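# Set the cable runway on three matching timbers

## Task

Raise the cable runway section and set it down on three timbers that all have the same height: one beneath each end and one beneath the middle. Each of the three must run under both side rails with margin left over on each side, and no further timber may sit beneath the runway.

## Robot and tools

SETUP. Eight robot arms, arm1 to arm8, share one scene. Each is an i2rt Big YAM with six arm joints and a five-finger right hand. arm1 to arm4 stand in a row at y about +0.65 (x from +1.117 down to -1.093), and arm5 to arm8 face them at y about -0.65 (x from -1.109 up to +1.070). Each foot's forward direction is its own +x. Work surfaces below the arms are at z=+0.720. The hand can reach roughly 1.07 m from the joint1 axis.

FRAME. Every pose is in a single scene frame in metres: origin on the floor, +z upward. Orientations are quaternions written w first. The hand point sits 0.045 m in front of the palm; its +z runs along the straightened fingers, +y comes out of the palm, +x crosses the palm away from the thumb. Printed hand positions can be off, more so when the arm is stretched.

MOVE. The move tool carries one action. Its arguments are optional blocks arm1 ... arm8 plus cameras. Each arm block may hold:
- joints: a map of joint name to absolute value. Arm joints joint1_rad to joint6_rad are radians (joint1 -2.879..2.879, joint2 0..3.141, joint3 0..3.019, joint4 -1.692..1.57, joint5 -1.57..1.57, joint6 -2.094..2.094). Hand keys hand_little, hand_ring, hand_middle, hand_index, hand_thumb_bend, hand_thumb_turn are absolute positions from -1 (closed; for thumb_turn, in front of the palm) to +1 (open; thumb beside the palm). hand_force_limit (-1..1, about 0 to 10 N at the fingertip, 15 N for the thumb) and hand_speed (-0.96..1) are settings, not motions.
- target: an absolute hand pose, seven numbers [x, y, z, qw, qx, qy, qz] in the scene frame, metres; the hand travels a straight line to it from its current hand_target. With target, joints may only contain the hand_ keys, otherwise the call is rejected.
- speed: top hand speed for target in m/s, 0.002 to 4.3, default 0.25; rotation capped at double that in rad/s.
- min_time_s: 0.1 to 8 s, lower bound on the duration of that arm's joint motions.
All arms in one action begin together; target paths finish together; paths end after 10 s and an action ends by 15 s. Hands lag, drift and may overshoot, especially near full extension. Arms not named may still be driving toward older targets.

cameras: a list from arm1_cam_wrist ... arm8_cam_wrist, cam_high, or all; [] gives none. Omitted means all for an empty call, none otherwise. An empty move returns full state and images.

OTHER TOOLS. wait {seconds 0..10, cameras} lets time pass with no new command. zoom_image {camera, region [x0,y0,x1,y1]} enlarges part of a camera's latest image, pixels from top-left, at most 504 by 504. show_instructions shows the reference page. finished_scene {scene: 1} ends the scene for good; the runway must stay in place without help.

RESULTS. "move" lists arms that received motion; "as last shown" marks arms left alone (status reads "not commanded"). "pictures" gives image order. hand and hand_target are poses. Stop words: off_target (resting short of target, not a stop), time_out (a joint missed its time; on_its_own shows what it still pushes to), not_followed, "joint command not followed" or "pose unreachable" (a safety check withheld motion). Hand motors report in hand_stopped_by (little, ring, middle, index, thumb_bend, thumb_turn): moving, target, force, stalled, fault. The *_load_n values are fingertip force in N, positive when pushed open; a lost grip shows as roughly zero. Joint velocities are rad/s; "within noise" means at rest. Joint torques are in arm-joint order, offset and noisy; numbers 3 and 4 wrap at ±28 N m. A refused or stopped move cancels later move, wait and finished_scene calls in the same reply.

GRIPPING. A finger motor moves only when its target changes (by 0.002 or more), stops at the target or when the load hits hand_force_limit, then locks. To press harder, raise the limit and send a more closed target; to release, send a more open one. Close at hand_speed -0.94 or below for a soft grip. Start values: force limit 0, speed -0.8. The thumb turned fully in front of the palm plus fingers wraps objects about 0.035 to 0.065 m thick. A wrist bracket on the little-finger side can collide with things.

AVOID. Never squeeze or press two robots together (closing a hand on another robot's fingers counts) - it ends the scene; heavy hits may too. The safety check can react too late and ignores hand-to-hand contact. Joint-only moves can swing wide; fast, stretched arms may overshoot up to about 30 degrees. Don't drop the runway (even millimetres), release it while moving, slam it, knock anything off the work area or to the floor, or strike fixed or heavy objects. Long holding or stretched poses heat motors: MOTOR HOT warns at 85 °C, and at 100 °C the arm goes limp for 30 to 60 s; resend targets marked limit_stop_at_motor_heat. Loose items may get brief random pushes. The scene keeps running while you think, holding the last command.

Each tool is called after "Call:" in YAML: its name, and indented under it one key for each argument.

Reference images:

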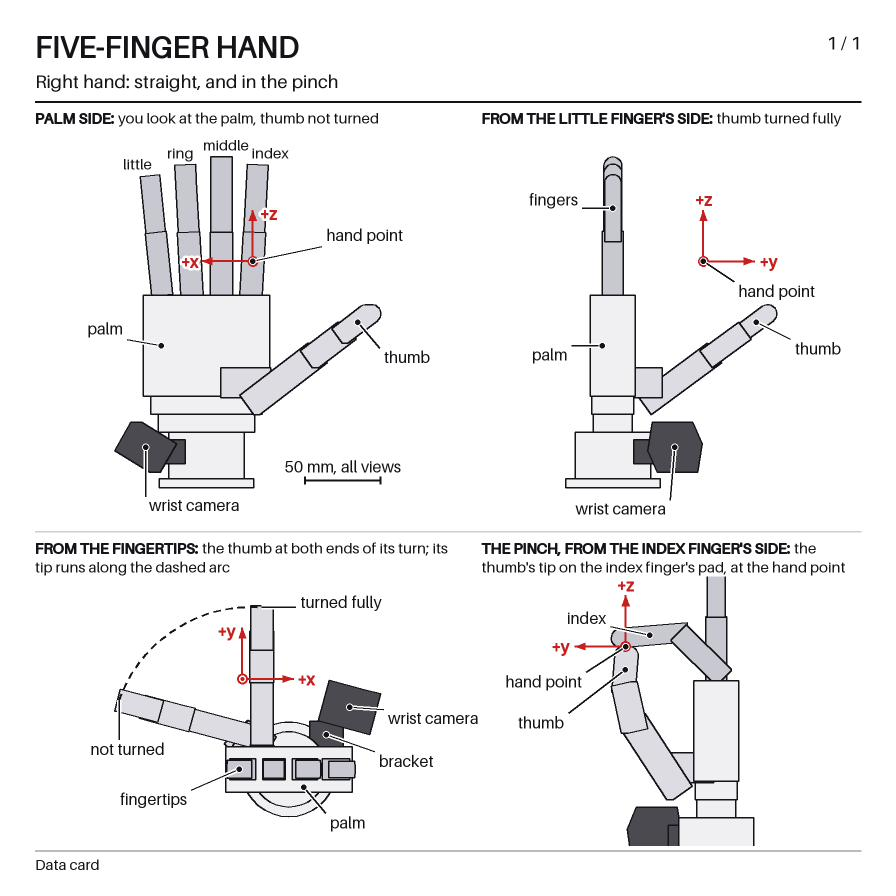

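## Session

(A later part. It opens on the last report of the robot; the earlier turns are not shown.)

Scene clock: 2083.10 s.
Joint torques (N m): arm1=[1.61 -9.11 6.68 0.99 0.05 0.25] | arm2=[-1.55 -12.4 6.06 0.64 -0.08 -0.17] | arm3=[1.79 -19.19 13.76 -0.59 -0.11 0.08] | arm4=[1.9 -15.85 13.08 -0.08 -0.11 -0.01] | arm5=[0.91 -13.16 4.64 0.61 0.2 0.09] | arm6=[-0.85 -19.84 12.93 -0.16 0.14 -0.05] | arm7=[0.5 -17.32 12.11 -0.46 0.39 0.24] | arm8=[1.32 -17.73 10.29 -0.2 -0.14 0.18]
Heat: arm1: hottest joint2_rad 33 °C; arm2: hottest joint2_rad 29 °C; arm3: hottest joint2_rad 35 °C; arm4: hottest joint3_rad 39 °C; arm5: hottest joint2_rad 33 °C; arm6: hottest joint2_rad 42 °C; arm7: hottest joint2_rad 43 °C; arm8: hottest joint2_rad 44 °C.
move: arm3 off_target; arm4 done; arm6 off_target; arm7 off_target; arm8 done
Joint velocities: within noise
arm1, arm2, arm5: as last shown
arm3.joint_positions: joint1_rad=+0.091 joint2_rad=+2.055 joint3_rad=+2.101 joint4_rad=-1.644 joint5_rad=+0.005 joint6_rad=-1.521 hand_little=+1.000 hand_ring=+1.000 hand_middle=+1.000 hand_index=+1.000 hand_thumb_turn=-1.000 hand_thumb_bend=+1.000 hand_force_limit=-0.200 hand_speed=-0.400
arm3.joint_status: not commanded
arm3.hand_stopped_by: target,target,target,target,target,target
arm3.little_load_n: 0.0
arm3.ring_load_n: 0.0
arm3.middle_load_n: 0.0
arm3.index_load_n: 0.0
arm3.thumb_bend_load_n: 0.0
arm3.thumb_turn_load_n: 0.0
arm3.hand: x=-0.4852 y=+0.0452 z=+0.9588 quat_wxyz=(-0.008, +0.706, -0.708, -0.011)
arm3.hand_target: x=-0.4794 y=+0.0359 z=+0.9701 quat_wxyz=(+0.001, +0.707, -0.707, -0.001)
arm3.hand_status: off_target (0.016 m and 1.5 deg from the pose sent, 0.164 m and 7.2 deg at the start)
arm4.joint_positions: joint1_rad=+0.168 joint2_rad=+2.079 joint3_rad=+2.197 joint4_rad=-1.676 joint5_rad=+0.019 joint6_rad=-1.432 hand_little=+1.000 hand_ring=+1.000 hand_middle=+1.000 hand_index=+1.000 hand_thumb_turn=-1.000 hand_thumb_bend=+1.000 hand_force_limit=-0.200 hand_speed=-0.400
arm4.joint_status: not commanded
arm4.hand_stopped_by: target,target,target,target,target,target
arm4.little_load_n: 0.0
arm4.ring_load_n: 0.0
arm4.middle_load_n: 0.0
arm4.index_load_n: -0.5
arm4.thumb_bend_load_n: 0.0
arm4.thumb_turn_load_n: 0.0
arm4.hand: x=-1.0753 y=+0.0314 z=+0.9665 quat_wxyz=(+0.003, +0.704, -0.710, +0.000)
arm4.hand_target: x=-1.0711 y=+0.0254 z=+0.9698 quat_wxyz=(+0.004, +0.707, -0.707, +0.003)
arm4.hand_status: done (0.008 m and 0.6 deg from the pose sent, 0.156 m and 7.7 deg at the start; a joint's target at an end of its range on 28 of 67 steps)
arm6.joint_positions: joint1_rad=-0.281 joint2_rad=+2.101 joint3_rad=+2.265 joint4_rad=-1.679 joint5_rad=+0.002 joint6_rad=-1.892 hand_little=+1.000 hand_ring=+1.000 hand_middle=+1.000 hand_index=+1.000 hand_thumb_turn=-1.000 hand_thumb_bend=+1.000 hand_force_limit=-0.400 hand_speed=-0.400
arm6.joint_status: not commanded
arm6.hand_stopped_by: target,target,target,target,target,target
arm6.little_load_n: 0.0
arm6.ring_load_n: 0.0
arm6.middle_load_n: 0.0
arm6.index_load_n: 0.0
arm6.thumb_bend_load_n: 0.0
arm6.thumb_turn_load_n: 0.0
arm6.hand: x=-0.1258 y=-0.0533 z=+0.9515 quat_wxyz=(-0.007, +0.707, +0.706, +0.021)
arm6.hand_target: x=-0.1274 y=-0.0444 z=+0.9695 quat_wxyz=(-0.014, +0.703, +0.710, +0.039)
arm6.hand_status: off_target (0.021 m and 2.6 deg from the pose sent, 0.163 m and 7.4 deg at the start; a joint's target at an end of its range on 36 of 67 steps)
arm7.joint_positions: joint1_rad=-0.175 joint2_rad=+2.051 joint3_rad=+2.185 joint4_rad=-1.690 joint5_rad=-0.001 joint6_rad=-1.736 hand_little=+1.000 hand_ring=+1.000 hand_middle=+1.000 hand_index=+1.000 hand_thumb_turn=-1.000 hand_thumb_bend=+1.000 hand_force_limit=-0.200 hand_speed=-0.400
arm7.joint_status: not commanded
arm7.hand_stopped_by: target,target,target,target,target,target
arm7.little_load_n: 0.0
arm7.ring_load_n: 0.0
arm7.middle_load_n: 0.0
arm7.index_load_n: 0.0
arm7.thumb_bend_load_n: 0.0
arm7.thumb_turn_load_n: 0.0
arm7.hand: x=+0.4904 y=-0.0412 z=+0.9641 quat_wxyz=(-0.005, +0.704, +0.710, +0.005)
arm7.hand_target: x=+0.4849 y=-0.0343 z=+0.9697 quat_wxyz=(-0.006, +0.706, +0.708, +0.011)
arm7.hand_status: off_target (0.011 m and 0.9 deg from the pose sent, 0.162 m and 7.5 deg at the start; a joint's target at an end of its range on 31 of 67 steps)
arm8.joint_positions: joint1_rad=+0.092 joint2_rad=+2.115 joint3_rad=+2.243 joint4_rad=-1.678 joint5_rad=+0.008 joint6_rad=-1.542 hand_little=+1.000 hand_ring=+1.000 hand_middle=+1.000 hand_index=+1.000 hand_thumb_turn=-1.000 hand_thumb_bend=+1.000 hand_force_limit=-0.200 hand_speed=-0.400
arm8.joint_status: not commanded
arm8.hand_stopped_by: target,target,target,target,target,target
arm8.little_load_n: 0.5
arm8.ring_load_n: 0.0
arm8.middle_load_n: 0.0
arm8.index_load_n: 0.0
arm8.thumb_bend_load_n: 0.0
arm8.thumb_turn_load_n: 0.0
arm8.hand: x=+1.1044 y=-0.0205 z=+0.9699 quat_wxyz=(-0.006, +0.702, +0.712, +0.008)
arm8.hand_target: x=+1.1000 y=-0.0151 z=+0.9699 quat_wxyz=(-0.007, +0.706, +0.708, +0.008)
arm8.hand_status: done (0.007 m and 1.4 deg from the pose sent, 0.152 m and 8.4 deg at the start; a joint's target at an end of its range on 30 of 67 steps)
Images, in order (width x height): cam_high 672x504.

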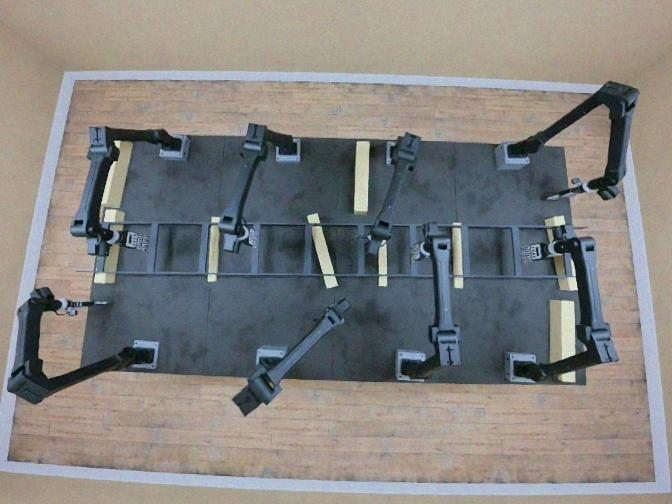

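Call:
move:
  arm7: {"target": [0.685, -0.33, 0.93, 0, 1, 0, 0], "speed": 0.35}
  arm6: {"target": [-0.325, -0.33, 0.93, 0, 1, 0, 0], "speed": 0.35}
  arm3: {"target": [-0.729, 0.33, 0.93, 0, 0, 1, 0], "speed": 0.35}
  arm8: {"target": [1.10, -0.25, 1.02, 0, 0.7071, 0.7071, 0], "speed": 0.35}
  arm4: {"target": [-1.07, 0.25, 1.02, 0, 0.7071, -0.7071, 0], "speed": 0.35}
  arm1: {"target": [1.15, 0.25, 1.0, -0.2988, 0.6409, 0.6409, -0.2988], "speed": 0.35, "joints": {"hand_thumb_turn": -1, "hand_speed": 0.2}}
  arm5: {"target": [-1.13, -0.25, 1.0, -0.2988, 0.6409, -0.6409, 0.2988], "speed": 0.35, "joints": {"hand_thumb_turn": -1, "hand_speed": 0.2}}
  arm2: {"target": [-0.22, 0.32, 0.97, -0.2988, 0.6409, 0.6409, -0.2988], "speed": 0.35, "joints": {"hand_thumb_turn": -1, "hand_speed": 0.2}}
  cameras: ["cam_high"]

Scene clock: 2127.33 s.
Joint torques (N m): arm1=[0.03 -7 12.62 -0.36 0.79 0.23] | arm2=[0.03 -12.04 11.9 2.04 0.58 0] | arm3=[0.26 -16.03 8.8 0.36 -0.3 0.15] | arm4=[2.26 -10.23 9.54 0.8 -0.05 0.18] | arm5=[-1.03 -10.4 9.72 -1.69 0.94 0.09] | arm6=[-1.03 -11.75 8.18 0.72 0.1 0.14] | arm7=[-0.26 -16.56 8.61 0.39 0.14 0.26] | arm8=[1.73 -11.28 7.32 0.35 -0.13 0.18]
Heat: arm1: hottest joint2_rad 33 °C; arm2: hottest joint2_rad 29 °C; arm3: hottest joint3_rad 38 °C; arm4: hottest joint3_rad 39 °C; arm5: hottest joint2_rad 33 °C; arm6: hottest joint2_rad 41 °C; arm7: hottest joint2_rad 40 °C; arm8: hottest joint2_rad 45 °C.
move: arm1 off_target; arm2 off_target; arm3 off_target; arm4 done; arm5 off_target; arm6 done; arm7 off_target; arm8 done
Joint velocities: within noise
arm1.joint_positions: joint1_rad=+0.389 joint2_rad=+1.337 joint3_rad=+1.269 joint4_rad=-1.672 joint5_rad=+0.784 joint6_rad=+1.869 hand_little=+1.000 hand_ring=+1.000 hand_middle=+1.000 hand_index=+1.000 hand_thumb_turn=-1.000 hand_thumb_bend=+1.000 hand_force_limit=+0.000 hand_speed=+0.200
arm1.joint_status: all done
arm1.hand_stopped_by: target,target,target,target,target,target
arm1.little_load_n: 0.0
arm1.ring_load_n: 0.0
arm1.middle_load_n: 0.0
arm1.index_load_n: 0.0
arm1.thumb_bend_load_n: 0.0
arm1.thumb_turn_load_n: 0.0
arm1.hand: x=+1.1526 y=+0.2597 z=+0.9729 quat_wxyz=(+0.242, -0.611, -0.689, +0.306)
arm1.hand_target: x=+1.1513 y=+0.2502 z=+0.9988 quat_wxyz=(+0.221, -0.627, -0.675, +0.320)
arm1.hand_status: off_target (0.029 m and 9.3 deg from the pose sent, 0.379 m and 101.2 deg at the start; a joint's target at an end of its range on 49 of 108 steps)
arm2.joint_positions: joint1_rad=-0.977 joint2_rad=+1.659 joint3_rad=+1.331 joint4_rad=-0.498 joint5_rad=+0.420 joint6_rad=+0.382 hand_little=+1.000 hand_ring=+1.000 hand_middle=+1.000 hand_index=+1.000 hand_thumb_turn=-1.000 hand_thumb_bend=+1.000 hand_force_limit=+0.000 hand_speed=+0.200
arm2.joint_status: all done
arm2.hand_stopped_by: target,target,target,target,target,target
arm2.little_load_n: 0.0
arm2.ring_load_n: 0.0
arm2.middle_load_n: 0.0
arm2.index_load_n: 0.0
arm2.thumb_bend_load_n: 0.0
arm2.thumb_turn_load_n: 0.0
arm2.hand: x=-0.2051 y=+0.3322 z=+0.9584 quat_wxyz=(+0.294, -0.639, -0.651, +0.285)
arm2.hand_target: x=-0.2197 y=+0.3202 z=+0.9696 quat_wxyz=(+0.297, -0.640, -0.642, +0.301)
arm2.hand_status: off_target (0.023 m and 2.0 deg from the pose sent, 0.302 m and 100.0 deg at the start)
arm3.joint_positions: joint1_rad=-0.631 joint2_rad=+1.652 joint3_rad=+1.423 joint4_rad=-1.373 joint5_rad=+0.002 joint6_rad=-0.702 hand_little=+1.000 hand_ring=+1.000 hand_middle=+1.000 hand_index=+1.000 hand_thumb_turn=-1.000 hand_thumb_bend=+1.000 hand_force_limit=-0.200 hand_speed=-0.400
arm3.joint_status: not commanded
arm3.hand_stopped_by: target,target,target,target,target,target
arm3.little_load_n: 0.0
arm3.ring_load_n: 0.0
arm3.middle_load_n: 0.0
arm3.index_load_n: 0.0
arm3.thumb_bend_load_n: 0.0
arm3.thumb_turn_load_n: 0.0
arm3.hand: x=-0.7268 y=+0.3298 z=+0.9226 quat_wxyz=(-0.011, +0.013, -1.000, -0.013)
arm3.hand_target: x=-0.7285 y=+0.3290 z=+0.9302 quat_wxyz=(-0.002, +0.004, -1.000, +0.002)
arm3.hand_status: off_target (0.008 m and 2.4 deg from the pose sent, 0.376 m and 89.8 deg at the start)
arm4.joint_positions: joint1_rad=+0.235 joint2_rad=+1.472 joint3_rad=+1.491 joint4_rad=-1.593 joint5_rad=+0.016 joint6_rad=-1.389 hand_little=+1.000 hand_ring=+1.000 hand_middle=+1.000 hand_index=+1.000 hand_thumb_turn=-1.000 hand_thumb_bend=+1.000 hand_force_limit=-0.200 hand_speed=-0.400
arm4.joint_status: not commanded
arm4.hand_stopped_by: target,target,target,target,target,target
arm4.little_load_n: 0.0
arm4.ring_load_n: 0.0
arm4.middle_load_n: 0.0
arm4.index_load_n: 0.0
arm4.thumb_bend_load_n: 0.0
arm4.thumb_turn_load_n: 0.0
arm4.hand: x=-1.0753 y=+0.2473 z=+1.0172 quat_wxyz=(-0.003, +0.713, -0.701, -0.005)
arm4.hand_target: x=-1.0702 y=+0.2493 z=+1.0200 quat_wxyz=(+0.000, +0.710, -0.704, +0.000)
arm4.hand_status: done (0.007 m and 1.2 deg from the pose sent, 0.225 m and 0.6 deg at the start)
arm5.joint_positions: joint1_rad=+0.323 joint2_rad=+1.417 joint3_rad=+1.162 joint4_rad=-1.685 joint5_rad=+0.793 joint6_rad=+2.052 hand_little=+1.000 hand_ring=+1.000 hand_middle=+1.000 hand_index=+1.000 hand_thumb_turn=-1.000 hand_thumb_bend=+1.000 hand_force_limit=+0.000 hand_speed=+0.200
arm5.joint_status: all done
arm5.hand_stopped_by: target,target,target,target,target,target
arm5.little_load_n: 0.0
arm5.ring_load_n: 0.0
arm5.middle_load_n: 0.0
arm5.index_load_n: 0.0
arm5.thumb_bend_load_n: 0.0
arm5.thumb_turn_load_n: 0.0
arm5.hand: x=-1.1333 y=-0.2629 z=+0.9829 quat_wxyz=(-0.292, +0.655, -0.632, +0.293)
arm5.hand_target: x=-1.1316 y=-0.2492 z=+0.9993 quat_wxyz=(-0.299, +0.644, -0.644, +0.283)
arm5.hand_status: off_target (0.022 m and 2.1 deg from the pose sent, 0.357 m and 100.2 deg at the start; a joint's target at an end of its range on 31 of 108 steps)
arm6.joint_positions: joint1_rad=-0.230 joint2_rad=+1.391 joint3_rad=+1.235 joint4_rad=-1.430 joint5_rad=-0.007 joint6_rad=-0.286 hand_little=+1.000 hand_ring=+1.000 hand_middle=+1.000 hand_index=+1.000 hand_thumb_turn=-1.000 hand_thumb_bend=+1.000 hand_force_limit=-0.400 hand_speed=-0.400
arm6.joint_status: not commanded
arm6.hand_stopped_by: target,target,target,target,target,target
arm6.little_load_n: 0.0
arm6.ring_load_n: 0.0
arm6.middle_load_n: 0.0
arm6.index_load_n: 0.0
arm6.thumb_bend_load_n: -0.5
arm6.thumb_turn_load_n: 0.0
arm6.hand: x=-0.3224 y=-0.3324 z=+0.9266 quat_wxyz=(+0.012, +1.000, +0.007, -0.005)
arm6.hand_target: x=-0.3248 y=-0.3301 z=+0.9300 quat_wxyz=(+0.000, +1.000, +0.002, +0.000)
arm6.hand_status: done (0.005 m and 1.7 deg from the pose sent, 0.342 m and 89.9 deg at the start)
arm7.joint_positions: joint1_rad=-0.822 joint2_rad=+1.773 joint3_rad=+1.645 joint4_rad=-1.478 joint5_rad=-0.001 joint6_rad=-0.820 hand_little=+1.000 hand_ring=+1.000 hand_middle=+1.000 hand_index=+1.000 hand_thumb_turn=-1.000 hand_thumb_bend=+1.000 hand_force_limit=-0.200 hand_speed=-0.400
arm7.joint_status: not commanded
arm7.hand_stopped_by: target,target,target,target,target,target
arm7.little_load_n: 0.0
arm7.ring_load_n: 0.0
arm7.middle_load_n: 0.0
arm7.index_load_n: 0.0
arm7.thumb_bend_load_n: 0.0
arm7.thumb_turn_load_n: 0.0
arm7.hand: x=+0.6846 y=-0.3331 z=+0.9203 quat_wxyz=(+0.012, +1.000, +0.008, -0.014)
arm7.hand_target: x=+0.6849 y=-0.3299 z=+0.9303 quat_wxyz=(-0.001, +1.000, +0.000, -0.001)
arm7.hand_status: off_target (0.010 m and 2.3 deg from the pose sent, 0.350 m and 90.5 deg at the start)
arm8.joint_positions: joint1_rad=+0.114 joint2_rad=+1.472 joint3_rad=+1.479 joint4_rad=-1.578 joint5_rad=+0.007 joint6_rad=-1.513 hand_little=+1.000 hand_ring=+1.000 hand_middle=+1.000 hand_index=+1.000 hand_thumb_turn=-1.000 hand_thumb_bend=+1.000 hand_force_limit=-0.200 hand_speed=-0.400
arm8.joint_status: not commanded
arm8.hand_stopped_by: target,target,target,target,target,target
arm8.little_load_n: 0.0
arm8.ring_load_n: 0.0
arm8.middle_load_n: 0.0
arm8.index_load_n: 0.0
arm8.thumb_bend_load_n: 0.0
arm8.thumb_turn_load_n: 0.0
arm8.hand: x=+1.1045 y=-0.2478 z=+1.0196 quat_wxyz=(+0.002, +0.704, +0.710, +0.001)
arm8.hand_target: x=+1.1000 y=-0.2499 z=+1.0200 quat_wxyz=(+0.000, +0.707, +0.707, +0.000)
arm8.hand_status: done (0.005 m and 0.5 deg from the pose sent, 0.235 m and 1.4 deg at the start)
Images, in order (width x height): cam_high 672x504.

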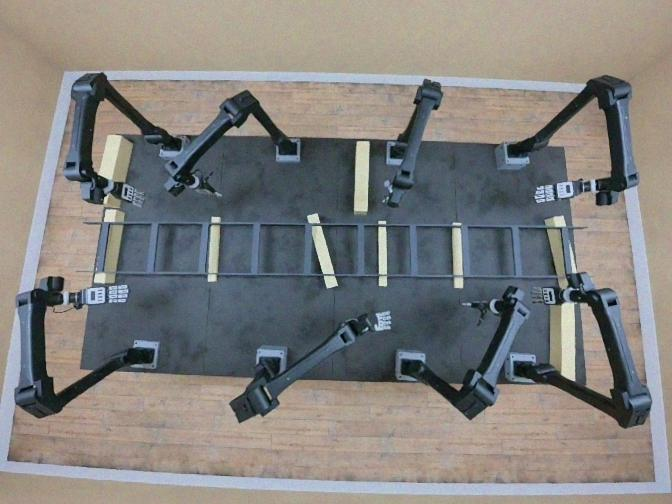

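Call:
zoom_image:
  camera: "cam_high"
  region: [70, 195, 220, 300]

Call:
zoom_image:
  camera: "cam_high"
  region: [290, 195, 480, 300]

Call:
zoom_image:
  camera: "cam_high"
  region: [470, 195, 620, 300]

Scaled by 3.360.

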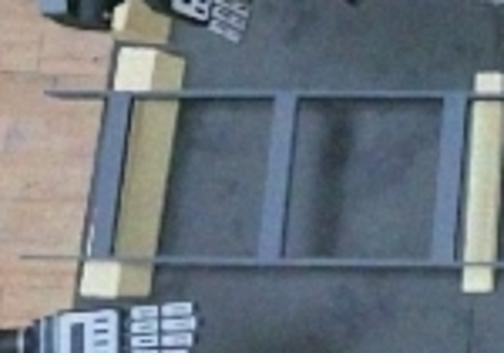

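Scaled by 2.653.

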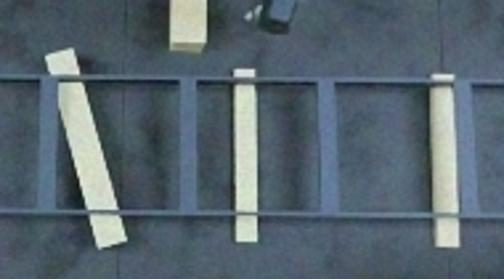

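Scaled by 3.360.

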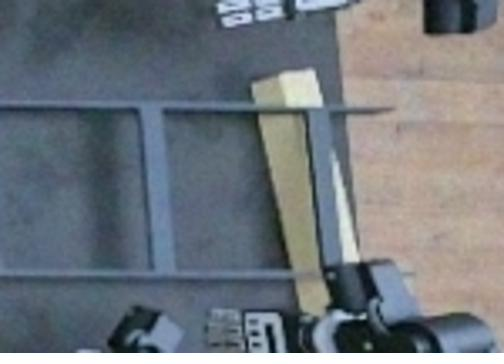

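Call:
move:
  arm7: {"target": [0.671, -0.30, 0.815, 0, 1, 0, 0], "speed": 0.15}
  arm6: {"target": [-0.327, -0.30, 0.815, 0, 1, 0, 0], "speed": 0.15}
  arm3: {"target": [-0.731, 0.30, 0.815, 0, 0, 1, 0], "speed": 0.15}

Call:
move:
  arm7: {"target": [0.671, -0.222, 0.815, 0, 1, 0, 0], "speed": 0.08}
  arm6: {"target": [-0.327, -0.222, 0.815, 0, 1, 0, 0], "speed": 0.08}
  arm3: {"target": [-0.731, 0.225, 0.815, 0, 0, 1, 0], "speed": 0.08}
  cameras: ["cam_high"]

Call:
zoom_image:
  camera: "cam_high"
  region: [180, 200, 260, 300]

Call:
zoom_image:
  camera: "cam_high"
  region: [350, 195, 490, 305]

Scene clock: 2155.57 s.
Joint torques (N m): arm1=[0.03 -6.83 12.53 -0.28 0.78 0.24] | arm2=[-0.44 -11.99 11.84 2 0.56 -0.01] | arm3=[1.96 -14.74 8.54 0.43 -0.09 0.13] | arm4=[2.43 -10.52 9.58 0.83 -0.05 0.24] | arm5=[-1.03 -10.4 9.72 -1.69 0.95 0.09] | arm6=[-0.97 -11.22 7.71 0.73 0.11 0.16] | arm7=[0.32 -14.45 8.53 0.43 0.26 0.22] | arm8=[1.73 -11.34 7.31 0.36 -0.13 0.18]
Heat: arm1: hottest joint2_rad 32 °C; arm2: hottest joint3_rad 31 °C; arm3: hottest joint3_rad 36 °C; arm4: hottest joint3_rad 39 °C; arm5: hottest joint2_rad 32 °C; arm6: hottest joint3_rad 40 °C; arm7: hottest joint2_rad 41 °C; arm8: hottest joint2_rad 43 °C.
move: arm3 done; arm6 done; arm7 done
Joint velocities: within noise
arm1, arm2, arm4, arm5, arm8: as last shown
arm1.joint_positions: joint1_rad=+0.389 joint2_rad=+1.337 joint3_rad=+1.269 joint4_rad=-1.672 joint5_rad=+0.784 joint6_rad=+1.871 hand_little=+1.000 hand_ring=+1.000 hand_middle=+1.000 hand_index=+1.000 hand_thumb_turn=-1.000 hand_thumb_bend=+1.000 hand_force_limit=+0.000 hand_speed=+0.200
arm1.hand: x=+1.1526 y=+0.2596 z=+0.9729 quat_wxyz=(+0.241, -0.611, -0.689, +0.306)
arm1.hand_target: x=+1.1513 y=+0.2502 z=+0.9989 quat_wxyz=(+0.221, -0.627, -0.675, +0.320)
arm3.joint_positions: joint1_rad=-0.618 joint2_rad=+1.783 joint3_rad=+1.311 joint4_rad=-1.107 joint5_rad=+0.002 joint6_rad=-0.662 hand_little=+1.000 hand_ring=+1.000 hand_middle=+1.000 hand_index=+1.000 hand_thumb_turn=-1.000 hand_thumb_bend=+1.000 hand_force_limit=-0.200 hand_speed=-0.400
arm3.joint_status: not commanded
arm3.hand_stopped_by: target,target,target,target,target,target
arm3.little_load_n: 0.0
arm3.ring_load_n: 0.0
arm3.middle_load_n: 0.0
arm3.index_load_n: 0.0
arm3.thumb_bend_load_n: 0.0
arm3.thumb_turn_load_n: 0.0
arm3.hand: x=-0.7338 y=+0.3076 z=+0.8185 quat_wxyz=(-0.003, -0.001, -1.000, -0.003)
arm3.hand_target: x=-0.7307 y=+0.3004 z=+0.8149 quat_wxyz=(+0.000, +0.000, -1.000, -0.001)
arm3.hand_status: done (0.009 m and 0.5 deg from the pose sent, 0.112 m and 2.4 deg at the start)
arm5.hand_target: x=-1.1316 y=-0.2492 z=+0.9993 quat_wxyz=(-0.299, +0.644, -0.644, +0.284)
arm6.joint_positions: joint1_rad=-0.206 joint2_rad=+1.534 joint3_rad=+1.094 joint4_rad=-1.126 joint5_rad=-0.007 joint6_rad=-0.257 hand_little=+1.000 hand_ring=+1.000 hand_middle=+1.000 hand_index=+1.000 hand_thumb_turn=-1.000 hand_thumb_bend=+1.000 hand_force_limit=-0.400 hand_speed=-0.400
arm6.joint_status: not commanded
arm6.hand_stopped_by: target,target,target,target,target,target
arm6.little_load_n: 0.0
arm6.ring_load_n: 0.0
arm6.middle_load_n: 0.0
arm6.index_load_n: 0.0
arm6.thumb_bend_load_n: 0.0
arm6.thumb_turn_load_n: 0.0
arm6.hand: x=-0.3247 y=-0.3039 z=+0.8176 quat_wxyz=(+0.003, +1.000, +0.004, -0.003)
arm6.hand_target: x=-0.3270 y=-0.2999 z=+0.8151 quat_wxyz=(+0.000, +1.000, +0.000, +0.000)
arm6.hand_status: done (0.005 m and 0.7 deg from the pose sent, 0.116 m and 1.7 deg at the start)
arm7.joint_positions: joint1_rad=-0.772 joint2_rad=+1.844 joint3_rad=+1.473 joint4_rad=-1.212 joint5_rad=-0.001 joint6_rad=-0.763 hand_little=+1.000 hand_ring=+1.000 hand_middle=+1.000 hand_index=+1.000 hand_thumb_turn=-1.000 hand_thumb_bend=+1.000 hand_force_limit=-0.200 hand_speed=-0.400
arm7.joint_status: not commanded
arm7.hand_stopped_by: target,target,target,target,target,target
arm7.little_load_n: 0.0
arm7.ring_load_n: 0.0
arm7.middle_load_n: 0.0
arm7.index_load_n: 0.0
arm7.thumb_bend_load_n: 0.0
arm7.thumb_turn_load_n: 0.0
arm7.hand: x=+0.6708 y=-0.3081 z=+0.8175 quat_wxyz=(+0.005, +1.000, +0.005, -0.005)
arm7.hand_target: x=+0.6707 y=-0.3002 z=+0.8150 quat_wxyz=(+0.000, +1.000, +0.000, +0.000)
arm7.hand_status: done (0.008 m and 1.0 deg from the pose sent, 0.111 m and 2.3 deg at the start)
pictures: none

Scene clock: 2157.23 s.
Joint torques (N m): arm1=[0.44 -6.65 12.45 -0.34 0.8 0.23] | arm2=[-0.32 -12.22 11.93 1.96 0.58 0] | arm3=[2.14 -15.91 12.74 -0.46 -0.11 0.13] | arm4=[2.02 -10.7 9.57 0.68 -0.06 0.27] | arm5=[-1.03 -10.4 9.72 -1.69 0.95 0.09] | arm6=[-0.62 -12.69 11.84 0.14 -0.01 0.11] | arm7=[0.32 -15.74 11.43 -0.5 0.27 0.25] | arm8=[1.67 -11.34 7.31 0.36 -0.13 0.18]
Heat: arm1: hottest joint2_rad 32 °C; arm2: hottest joint3_rad 31 °C; arm3: hottest joint3_rad 36 °C; arm4: hottest joint3_rad 39 °C; arm5: hottest joint2_rad 32 °C; arm6: hottest joint3_rad 40 °C; arm7: hottest joint2_rad 41 °C; arm8: hottest joint2_rad 43 °C.
move: arm3 off_target; arm6 off_target; arm7 off_target
Joint velocities: within noise
arm1, arm2, arm4, arm5, arm8: as last shown
arm2.middle_load_n: -0.5
arm3.joint_positions: joint1_rad=-0.539 joint2_rad=+1.914 joint3_rad=+1.480 joint4_rad=-1.156 joint5_rad=+0.010 joint6_rad=-0.574 hand_little=+1.000 hand_ring=+1.000 hand_middle=+1.000 hand_index=+1.000 hand_thumb_turn=-1.000 hand_thumb_bend=+1.000 hand_force_limit=-0.200 hand_speed=-0.400
arm3.joint_status: not commanded
arm3.hand_stopped_by: target,target,target,target,target,target
arm3.little_load_n: 0.0
arm3.ring_load_n: -1.0
arm3.middle_load_n: 0.0
arm3.index_load_n: 0.0
arm3.thumb_bend_load_n: 0.0
arm3.thumb_turn_load_n: 0.0
arm3.hand: x=-0.7288 y=+0.2443 z=+0.8101 quat_wxyz=(-0.003, -0.005, -1.000, -0.011)
arm3.hand_target: x=-0.7314 y=+0.2259 z=+0.8153 quat_wxyz=(+0.003, -0.003, -1.000, -0.001)
arm3.hand_status: off_target (0.020 m and 1.4 deg from the pose sent, 0.083 m and 0.5 deg at the start)
arm6.joint_positions: joint1_rad=-0.172 joint2_rad=+1.704 joint3_rad=+1.274 joint4_rad=-1.162 joint5_rad=-0.004 joint6_rad=-0.210 hand_little=+1.000 hand_ring=+1.000 hand_middle=+1.000 hand_index=+1.000 hand_thumb_turn=-1.000 hand_thumb_bend=+1.000 hand_force_limit=-0.400 hand_speed=-0.400
arm6.joint_status: not commanded
arm6.hand_stopped_by: target,target,target,target,target,target
arm6.little_load_n: -0.5
arm6.ring_load_n: -1.0
arm6.middle_load_n: 0.0
arm6.index_load_n: 0.0
arm6.thumb_bend_load_n: 0.0
arm6.thumb_turn_load_n: 0.0
arm6.hand: x=-0.3264 y=-0.2432 z=+0.8076 quat_wxyz=(+0.016, +1.000, -0.002, -0.004)
arm6.hand_target: x=-0.3275 y=-0.2223 z=+0.8152 quat_wxyz=(-0.001, +1.000, -0.004, +0.000)
arm6.hand_status: off_target (0.022 m and 1.9 deg from the pose sent, 0.082 m and 0.7 deg at the start)
arm7.joint_positions: joint1_rad=-0.685 joint2_rad=+1.982 joint3_rad=+1.669 joint4_rad=-1.264 joint5_rad=-0.001 joint6_rad=-0.676 hand_little=+1.000 hand_ring=+1.000 hand_middle=+1.000 hand_index=+1.000 hand_thumb_turn=-1.000 hand_thumb_bend=+1.000 hand_force_limit=-0.200 hand_speed=-0.400
arm7.joint_status: not commanded
arm7.hand_stopped_by: target,target,target,target,target,target
arm7.little_load_n: 0.0
arm7.ring_load_n: 0.0
arm7.middle_load_n: 0.0
arm7.index_load_n: 0.0
arm7.thumb_bend_load_n: 0.0
arm7.thumb_turn_load_n: 0.0
arm7.hand: x=+0.6691 y=-0.2338 z=+0.8121 quat_wxyz=(+0.002, +1.000, +0.005, -0.003)
arm7.hand_target: x=+0.6709 y=-0.2223 z=+0.8151 quat_wxyz=(+0.000, +1.000, +0.000, +0.000)
arm7.hand_status: off_target (0.012 m and 0.7 deg from the pose sent, 0.086 m and 1.0 deg at the start)
Images, in order (width x height): cam_high 672x504.

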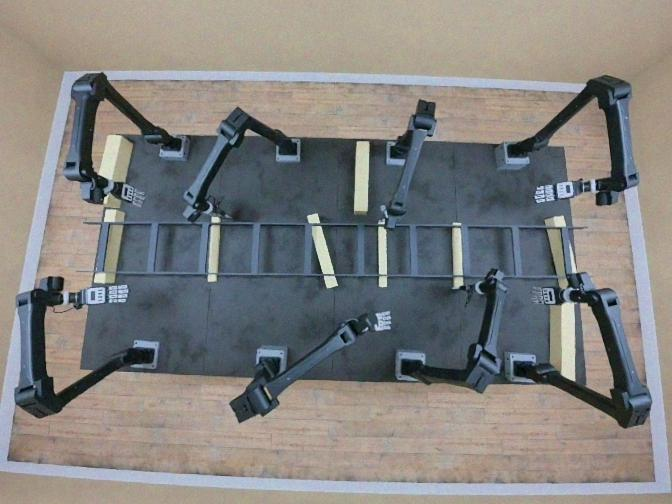

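Scaled by 5.040.

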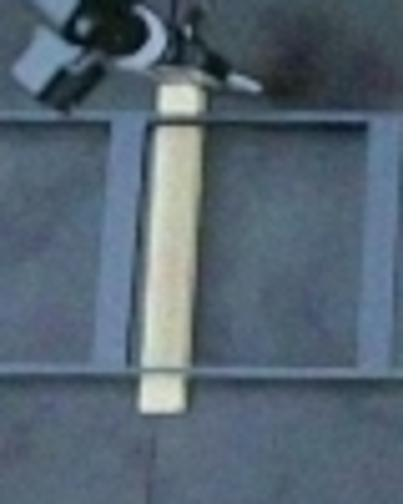

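Scaled by 3.600.

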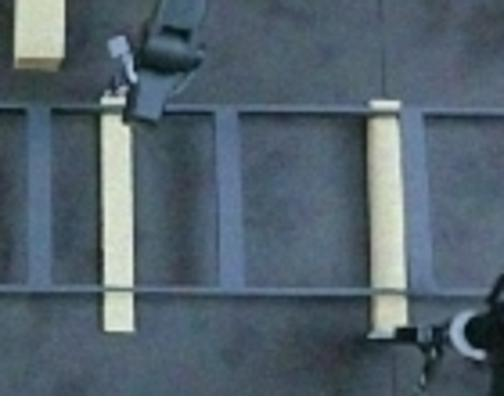

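Call:
move:
  arm7: {"target": [0.671, -0.30, 0.81, 0, 1, 0, 0], "speed": 0.2}
  arm6: {"target": [-0.327, -0.30, 0.81, 0, 1, 0, 0], "speed": 0.2}
  arm3: {"target": [-0.731, 0.30, 0.81, 0, 0, 1, 0], "speed": 0.2}

Call:
move:
  arm7: {"target": [0.671, -0.295, 0.803, 0, 1, 0, 0], "speed": 0.1}
  arm6: {"target": [-0.327, -0.295, 0.803, 0, 1, 0, 0], "speed": 0.1}
  arm3: {"target": [-0.731, 0.295, 0.803, 0, 0, 1, 0], "speed": 0.1}

Call:
move:
  arm7: {"target": [0.671, -0.220, 0.808, 0, 1, 0, 0], "speed": 0.08}
  arm6: {"target": [-0.327, -0.210, 0.808, 0, 1, 0, 0], "speed": 0.08}
  arm3: {"target": [-0.731, 0.212, 0.808, 0, 0, 1, 0], "speed": 0.08}
  cameras: ["cam_high", "arm7_cam_wrist"]

Call:
zoom_image:
  camera: "cam_high"
  region: [180, 200, 260, 300]

Call:
zoom_image:
  camera: "cam_high"
  region: [350, 195, 490, 305]

Scene clock: 2178.33 s.
Joint torques (N m): arm1=[0.32 -6.83 12.53 -0.35 0.8 0.24] | arm2=[-0.38 -12.1 11.88 2.07 0.58 0] | arm3=[0.09 -16.91 7.9 0.38 -0.33 -0.08] | arm4=[2.73 -11.11 9.54 0.59 -0.09 0.22] | arm5=[-1.03 -10.4 9.72 -1.68 0.95 0.08] | arm6=[-2.08 -13.22 7.06 0.7 -0.01 -0.15] | arm7=[-0.26 -16.79 7.94 0.35 0.24 -0.13] | arm8=[1.67 -11.34 7.3 0.35 -0.13 0.18]
Heat: arm1: hottest joint2_rad 32 °C; arm2: hottest joint3_rad 32 °C; arm3: hottest joint3_rad 35 °C; arm4: hottest joint3_rad 39 °C; arm5: hottest joint2_rad 32 °C; arm6: hottest joint3_rad 42 °C; arm7: hottest joint2_rad 40 °C; arm8: hottest joint2_rad 42 °C.
move: arm3 done; arm6 done; arm7 off_target
Joint velocities: within noise
arm1, arm2, arm4, arm5, arm8: as last shown
arm2.middle_load_n: 0.0
arm3.joint_positions: joint1_rad=-0.595 joint2_rad=+1.816 joint3_rad=+1.311 joint4_rad=-1.094 joint5_rad=+0.002 joint6_rad=-0.636 hand_little=+1.000 hand_ring=+1.000 hand_middle=+1.000 hand_index=+1.000 hand_thumb_turn=-1.000 hand_thumb_bend=+1.000 hand_force_limit=-0.200 hand_speed=-0.400
arm3.joint_status: not commanded
arm3.hand_stopped_by: target,target,target,target,target,target
arm3.little_load_n: 0.0
arm3.ring_load_n: 0.0
arm3.middle_load_n: 0.0
arm3.index_load_n: 0.5
arm3.thumb_bend_load_n: 0.0
arm3.thumb_turn_load_n: 0.0
arm3.hand: x=-0.7248 y=+0.3001 z=+0.8037 quat_wxyz=(-0.009, -0.002, -1.000, -0.011)
arm3.hand_target: x=-0.7302 y=+0.2992 z=+0.8099 quat_wxyz=(-0.002, +0.000, -1.000, +0.002)
arm3.hand_status: done (0.009 m and 1.7 deg from the pose sent, 0.056 m and 1.4 deg at the start)
arm4.index_load_n: -0.5
arm6.joint_positions: joint1_rad=-0.191 joint2_rad=+1.563 joint3_rad=+1.092 joint4_rad=-1.113 joint5_rad=-0.004 joint6_rad=-0.224 hand_little=+1.000 hand_ring=+1.000 hand_middle=+1.000 hand_index=+1.000 hand_thumb_turn=-1.000 hand_thumb_bend=+1.000 hand_force_limit=-0.400 hand_speed=-0.400
arm6.joint_status: not commanded
arm6.hand_stopped_by: target,target,target,target,target,target
arm6.little_load_n: 0.0
arm6.ring_load_n: 0.0
arm6.middle_load_n: 0.0
arm6.index_load_n: 0.0
arm6.thumb_bend_load_n: 0.0
arm6.thumb_turn_load_n: 0.0
arm6.hand: x=-0.3312 y=-0.3008 z=+0.8066 quat_wxyz=(+0.012, +1.000, -0.005, -0.003)
arm6.hand_target: x=-0.3272 y=-0.3000 z=+0.8099 quat_wxyz=(+0.000, +1.000, +0.000, +0.000)
arm6.hand_status: done (0.005 m and 1.5 deg from the pose sent, 0.057 m and 1.9 deg at the start)
arm7.joint_positions: joint1_rad=-0.764 joint2_rad=+1.875 joint3_rad=+1.471 joint4_rad=-1.198 joint5_rad=-0.001 joint6_rad=-0.719 hand_little=+1.000 hand_ring=+1.000 hand_middle=+1.000 hand_index=+1.000 hand_thumb_turn=-1.000 hand_thumb_bend=+1.000 hand_force_limit=-0.200 hand_speed=-0.400
arm7.joint_status: not commanded
arm7.hand_stopped_by: target,target,target,target,target,target
arm7.little_load_n: 0.0
arm7.ring_load_n: 0.0
arm7.middle_load_n: 0.0
arm7.index_load_n: 0.0
arm7.thumb_bend_load_n: -0.5
arm7.thumb_turn_load_n: 0.0
arm7.hand: x=+0.6661 y=-0.3030 z=+0.8024 quat_wxyz=(+0.011, +1.000, -0.013, -0.011)
arm7.hand_target: x=+0.6705 y=-0.2996 z=+0.8099 quat_wxyz=(+0.000, +1.000, -0.004, +0.000)
arm7.hand_status: off_target (0.010 m and 2.4 deg from the pose sent, 0.066 m and 0.7 deg at the start)
pictures: none

Scene clock: 2179.30 s.
Joint torques (N m): arm1=[0.15 -6.95 12.57 -0.42 0.78 0.23] | arm2=[-0.38 -12.16 11.88 2.1 0.55 -0.01] | arm3=[0.62 -15.85 8.27 0.38 -0.07 -0.04] | arm4=[2.43 -10.58 9.55 0.75 -0.08 0.21] | arm5=[-1.03 -10.4 9.73 -1.69 0.95 0.08] | arm6=[-2.02 -11.69 7.42 0.77 -0.01 -0.14] | arm7=[0.15 -15.5 8.29 0.42 0.26 -0.14] | arm8=[1.67 -11.28 7.31 0.35 -0.13 0.18]
Heat: arm1: hottest joint2_rad 32 °C; arm2: hottest joint3_rad 32 °C; arm3: hottest joint3_rad 35 °C; arm4: hottest joint3_rad 39 °C; arm5: hottest joint2_rad 32 °C; arm6: hottest joint3_rad 41 °C; arm7: hottest joint2_rad 40 °C; arm8: hottest joint2_rad 42 °C.
move: arm3 done; arm6 done; arm7 done
Joint velocities: within noise
arm1, arm2, arm4, arm5, arm8: as last shown
arm2.index_load_n: -0.5
arm3.joint_positions: joint1_rad=-0.595 joint2_rad=+1.816 joint3_rad=+1.311 joint4_rad=-1.083 joint5_rad=+0.002 joint6_rad=-0.636 hand_little=+1.000 hand_ring=+1.000 hand_middle=+1.000 hand_index=+1.000 hand_thumb_turn=-1.000 hand_thumb_bend=+1.000 hand_force_limit=-0.200 hand_speed=-0.400
arm3.joint_status: not commanded
arm3.hand_stopped_by: target,target,target,target,target,target
arm3.little_load_n: 0.0
arm3.ring_load_n: 0.0
arm3.middle_load_n: 0.0
arm3.index_load_n: 0.0
arm3.thumb_bend_load_n: 0.0
arm3.thumb_turn_load_n: 0.0
arm3.hand: x=-0.7265 y=+0.2978 z=+0.8029 quat_wxyz=(-0.006, -0.002, -1.000, -0.007)
arm3.hand_target: x=-0.7308 y=+0.2952 z=+0.8031 quat_wxyz=(+0.000, +0.000, -1.000, +0.000)
arm3.hand_status: done (0.005 m and 1.0 deg from the pose sent, 0.008 m and 1.7 deg at the start)
arm4.index_load_n: 0.0
arm6.joint_positions: joint1_rad=-0.191 joint2_rad=+1.563 joint3_rad=+1.092 joint4_rad=-1.097 joint5_rad=-0.004 joint6_rad=-0.224 hand_little=+1.000 hand_ring=+1.000 hand_middle=+1.000 hand_index=+1.000 hand_thumb_turn=-1.000 hand_thumb_bend=+1.000 hand_force_limit=-0.400 hand_speed=-0.400
arm6.joint_status: not commanded
arm6.hand_stopped_by: target,target,target,target,target,target
arm6.little_load_n: 0.0
arm6.ring_load_n: 0.0
arm6.middle_load_n: 0.0
arm6.index_load_n: 0.0
arm6.thumb_bend_load_n: 0.0
arm6.thumb_turn_load_n: 0.0
arm6.hand: x=-0.3303 y=-0.2968 z=+0.8055 quat_wxyz=(+0.004, +1.000, -0.005, -0.001)
arm6.hand_target: x=-0.3271 y=-0.2953 z=+0.8031 quat_wxyz=(+0.000, +1.000, +0.000, +0.000)
arm6.hand_status: done (0.005 m and 0.7 deg from the pose sent, 0.008 m and 1.5 deg at the start)
arm7.joint_positions: joint1_rad=-0.764 joint2_rad=+1.875 joint3_rad=+1.471 joint4_rad=-1.187 joint5_rad=-0.001 joint6_rad=-0.720 hand_little=+1.000 hand_ring=+1.000 hand_middle=+1.000 hand_index=+1.000 hand_thumb_turn=-1.000 hand_thumb_bend=+1.000 hand_force_limit=-0.200 hand_speed=-0.400
arm7.joint_status: not commanded
arm7.hand_stopped_by: target,target,target,target,target,target
arm7.little_load_n: 0.0
arm7.ring_load_n: 0.0
arm7.middle_load_n: 0.0
arm7.index_load_n: 0.0
arm7.thumb_bend_load_n: 0.0
arm7.thumb_turn_load_n: 0.0
arm7.hand: x=+0.6681 y=-0.3010 z=+0.8016 quat_wxyz=(+0.007, +1.000, -0.012, -0.008)
arm7.hand_target: x=+0.6709 y=-0.2951 z=+0.8031 quat_wxyz=(+0.000, +1.000, +0.000, +0.000)
arm7.hand_status: done (0.007 m and 1.9 deg from the pose sent, 0.009 m and 2.4 deg at the start)
pictures: none

Scene clock: 2181.03 s.
Joint torques (N m): arm1=[0.32 -6.53 12.56 -0.31 0.81 0.21] | arm2=[-0.5 -12.28 11.88 2.07 0.58 0] | arm3=[2.67 -16.32 12.89 -0.36 -0.11 0.13] | arm4=[2.37 -10.34 9.54 0.65 -0.1 0.22] | arm5=[-0.97 -10.46 9.72 -1.69 0.95 0.09] | arm6=[-0.67 -13.22 11.89 0.1 -0.02 0.12] | arm7=[0.32 -15.68 11.43 -0.54 0.27 0.21] | arm8=[1.73 -11.28 7.31 0.34 -0.13 0.18]
Heat: arm1: hottest joint2_rad 32 °C; arm2: hottest joint3_rad 32 °C; arm3: hottest joint3_rad 35 °C; arm4: hottest joint3_rad 39 °C; arm5: hottest joint2_rad 32 °C; arm6: hottest joint3_rad 41 °C; arm7: hottest joint2_rad 40 °C; arm8: hottest joint2_rad 42 °C.
move: arm3 off_target; arm6 off_target; arm7 off_target
Joint velocities: within noise
arm1, arm2, arm4, arm5, arm8: as last shown
arm1.little_load_n: 0.5
arm2.index_load_n: 0.0
arm2.thumb_turn_load_n: 0.5
arm3.joint_positions: joint1_rad=-0.532 joint2_rad=+1.949 joint3_rad=+1.510 joint4_rad=-1.156 joint5_rad=+0.008 joint6_rad=-0.568 hand_little=+1.000 hand_ring=+1.000 hand_middle=+1.000 hand_index=+1.000 hand_thumb_turn=-1.000 hand_thumb_bend=+1.000 hand_force_limit=-0.200 hand_speed=-0.400
arm3.joint_status: not commanded
arm3.hand_stopped_by: target,target,target,target,target,target
arm3.little_load_n: 0.0
arm3.ring_load_n: -1.0
arm3.middle_load_n: 0.0
arm3.index_load_n: 0.0
arm3.thumb_bend_load_n: 0.0
arm3.thumb_turn_load_n: 0.0
arm3.hand: x=-0.7304 y=+0.2341 z=+0.8017 quat_wxyz=(-0.005, -0.004, -1.000, -0.012)
arm3.hand_target: x=-0.7315 y=+0.2131 z=+0.8081 quat_wxyz=(+0.003, +0.000, -1.000, -0.001)
arm3.hand_status: off_target (0.023 m and 1.6 deg from the pose sent, 0.086 m and 1.0 deg at the start)
arm6.joint_positions: joint1_rad=-0.167 joint2_rad=+1.740 joint3_rad=+1.302 joint4_rad=-1.156 joint5_rad=-0.004 joint6_rad=-0.213 hand_little=+1.000 hand_ring=+1.000 hand_middle=+1.000 hand_index=+1.000 hand_thumb_turn=-1.000 hand_thumb_bend=+1.000 hand_force_limit=-0.400 hand_speed=-0.400
arm6.joint_status: not commanded
arm6.hand_stopped_by: target,target,target,target,target,target
arm6.little_load_n: -1.0
arm6.ring_load_n: -0.5
arm6.middle_load_n: -1.0
arm6.index_load_n: 0.0
arm6.thumb_bend_load_n: 0.0
arm6.thumb_turn_load_n: 0.0
arm6.hand: x=-0.3259 y=-0.2320 z=+0.8003 quat_wxyz=(+0.017, +1.000, +0.002, -0.004)
arm6.hand_target: x=-0.3271 y=-0.2106 z=+0.8084 quat_wxyz=(-0.001, +1.000, +0.000, +0.000)
arm6.hand_status: off_target (0.023 m and 2.0 deg from the pose sent, 0.087 m and 0.7 deg at the start)
arm7.joint_positions: joint1_rad=-0.683 joint2_rad=+1.991 joint3_rad=+1.666 joint4_rad=-1.250 joint5_rad=-0.001 joint6_rad=-0.680 hand_little=+1.000 hand_ring=+1.000 hand_middle=+1.000 hand_index=+1.000 hand_thumb_turn=-1.000 hand_thumb_bend=+1.000 hand_force_limit=-0.200 hand_speed=-0.400
arm7.joint_status: not commanded
arm7.hand_stopped_by: target,target,target,target,target,target
arm7.little_load_n: 0.0
arm7.ring_load_n: 0.0
arm7.middle_load_n: 0.0
arm7.index_load_n: 0.0
arm7.thumb_bend_load_n: 0.0
arm7.thumb_turn_load_n: 0.0
arm7.hand: x=+0.6698 y=-0.2320 z=+0.8054 quat_wxyz=(+0.002, +1.000, +0.008, -0.002)
arm7.hand_target: x=+0.6713 y=-0.2204 z=+0.8079 quat_wxyz=(-0.001, +1.000, +0.003, +0.000)
arm7.hand_status: off_target (0.012 m and 1.0 deg from the pose sent, 0.081 m and 1.9 deg at the start)
arm8.thumb_bend_load_n: -0.5
pictures: arm7_cam_wrist, cam_high
Images, in order (width x height): arm7_cam_wrist 672x504, cam_high 672x504.

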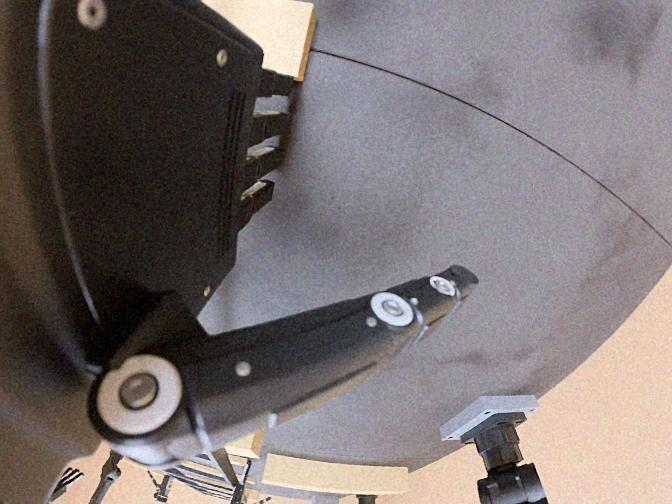

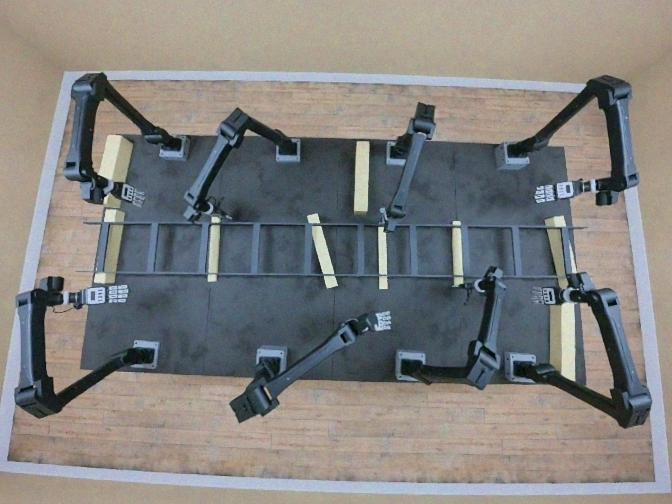

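Scaled by 5.040.

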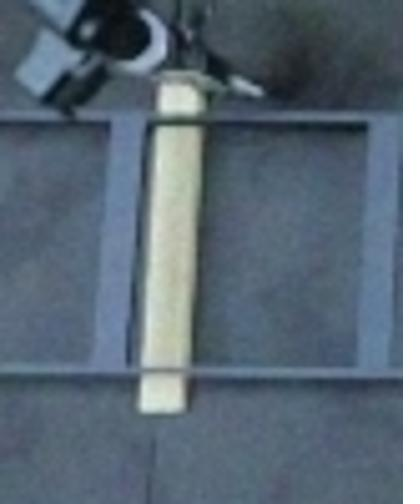

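Scaled by 3.600.

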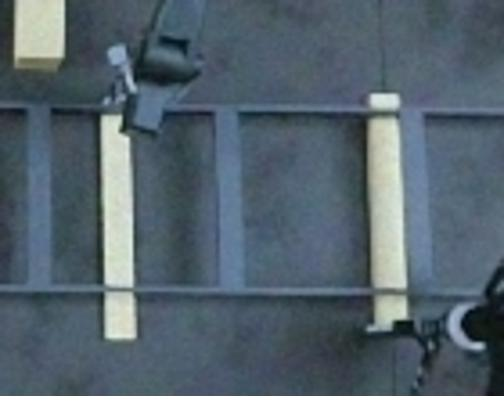

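Call:
move:
  arm7: {"target": [0.671, -0.30, 0.815, 0, 1, 0, 0], "speed": 0.2}
  cameras: ["arm7_cam_wrist"]

Scene clock: 2228.67 s.
Joint torques (N m): arm1=[0.15 -6.83 12.55 -0.39 0.79 0.24] | arm2=[-0.56 -12.16 11.86 2.02 0.59 0] | arm3=[2.73 -16.56 12.93 -0.46 -0.12 0.13] | arm4=[2.49 -10.29 9.46 0.76 -0.04 0.2] | arm5=[-0.97 -10.4 9.72 -1.68 0.95 0.08] | arm6=[-0.62 -13.39 11.96 0.13 -0.02 0.11] | arm7=[-0.21 -16.91 7.97 0.42 0.26 -0.16] | arm8=[1.67 -11.34 7.31 0.38 -0.13 0.18]
Heat: arm1: hottest joint3_rad 34 °C; arm2: hottest joint3_rad 34 °C; arm3: hottest joint3_rad 37 °C; arm4: hottest joint3_rad 38 °C; arm5: hottest joint3_rad 34 °C; arm6: hottest joint3_rad 43 °C; arm7: hottest joint3_rad 39 °C; arm8: hottest joint2_rad 41 °C.
move: arm7 off_target
Joint velocities: within noise
arm1, arm2, arm3, arm4, arm5, arm6, arm8: as last shown
arm1.little_load_n: 0.0
arm2.ring_load_n: -0.5
arm2.thumb_turn_load_n: 0.0
arm3.joint_positions: joint1_rad=-0.532 joint2_rad=+1.949 joint3_rad=+1.511 joint4_rad=-1.158 joint5_rad=+0.008 joint6_rad=-0.568 hand_little=+1.000 hand_ring=+1.000 hand_middle=+1.000 hand_index=+1.000 hand_thumb_turn=-1.000 hand_thumb_bend=+1.000 hand_force_limit=-0.200 hand_speed=-0.400
arm3.hand: x=-0.7302 y=+0.2343 z=+0.8019 quat_wxyz=(-0.005, -0.004, -1.000, -0.013)
arm3.hand_target: x=-0.7313 y=+0.2133 z=+0.8083 quat_wxyz=(+0.002, +0.000, -1.000, -0.001)
arm6.joint_positions: joint1_rad=-0.167 joint2_rad=+1.740 joint3_rad=+1.302 joint4_rad=-1.156 joint5_rad=-0.004 joint6_rad=-0.211 hand_little=+1.000 hand_ring=+1.000 hand_middle=+1.000 hand_index=+1.000 hand_thumb_turn=-1.000 hand_thumb_bend=+1.000 hand_force_limit=-0.400 hand_speed=-0.400
arm6.hand: x=-0.3260 y=-0.2320 z=+0.8003 quat_wxyz=(+0.017, +1.000, +0.001, -0.004)
arm6.hand_target: x=-0.3272 y=-0.2106 z=+0.8084 quat_wxyz=(-0.001, +1.000, -0.001, +0.000)
arm7.joint_positions: joint1_rad=-0.764 joint2_rad=+1.872 joint3_rad=+1.478 joint4_rad=-1.212 joint5_rad=-0.001 joint6_rad=-0.719 hand_little=+1.000 hand_ring=+1.000 hand_middle=+1.000 hand_index=+1.000 hand_thumb_turn=-1.000 hand_thumb_bend=+1.000 hand_force_limit=-0.200 hand_speed=-0.400
arm7.joint_status: not commanded
arm7.hand_stopped_by: target,target,target,target,target,target
arm7.little_load_n: 0.0
arm7.ring_load_n: 0.0
arm7.middle_load_n: 0.0
arm7.index_load_n: 0.0
arm7.thumb_bend_load_n: -0.5
arm7.thumb_turn_load_n: 0.0
arm7.hand: x=+0.6658 y=-0.3036 z=+0.8065 quat_wxyz=(+0.013, +1.000, -0.013, -0.013)
arm7.hand_target: x=+0.6702 y=-0.3000 z=+0.8152 quat_wxyz=(+0.001, +1.000, -0.004, -0.001)
arm7.hand_status: off_target (0.011 m and 2.6 deg from the pose sent, 0.069 m and 1.0 deg at the start)
arm8.thumb_bend_load_n: 0.0
Images, in order (width x height): arm7_cam_wrist 672x504.

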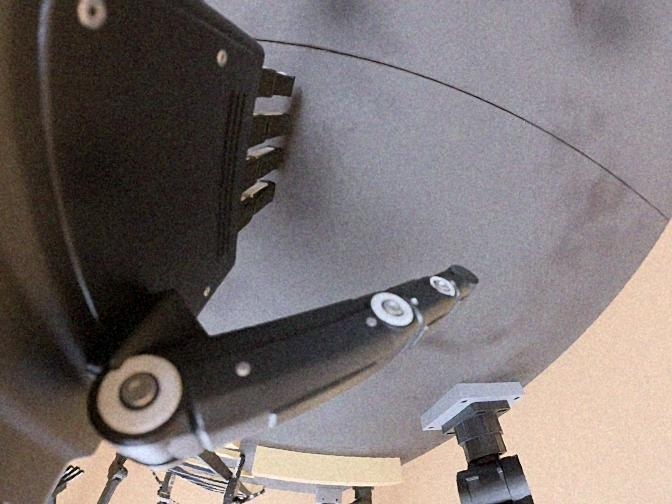

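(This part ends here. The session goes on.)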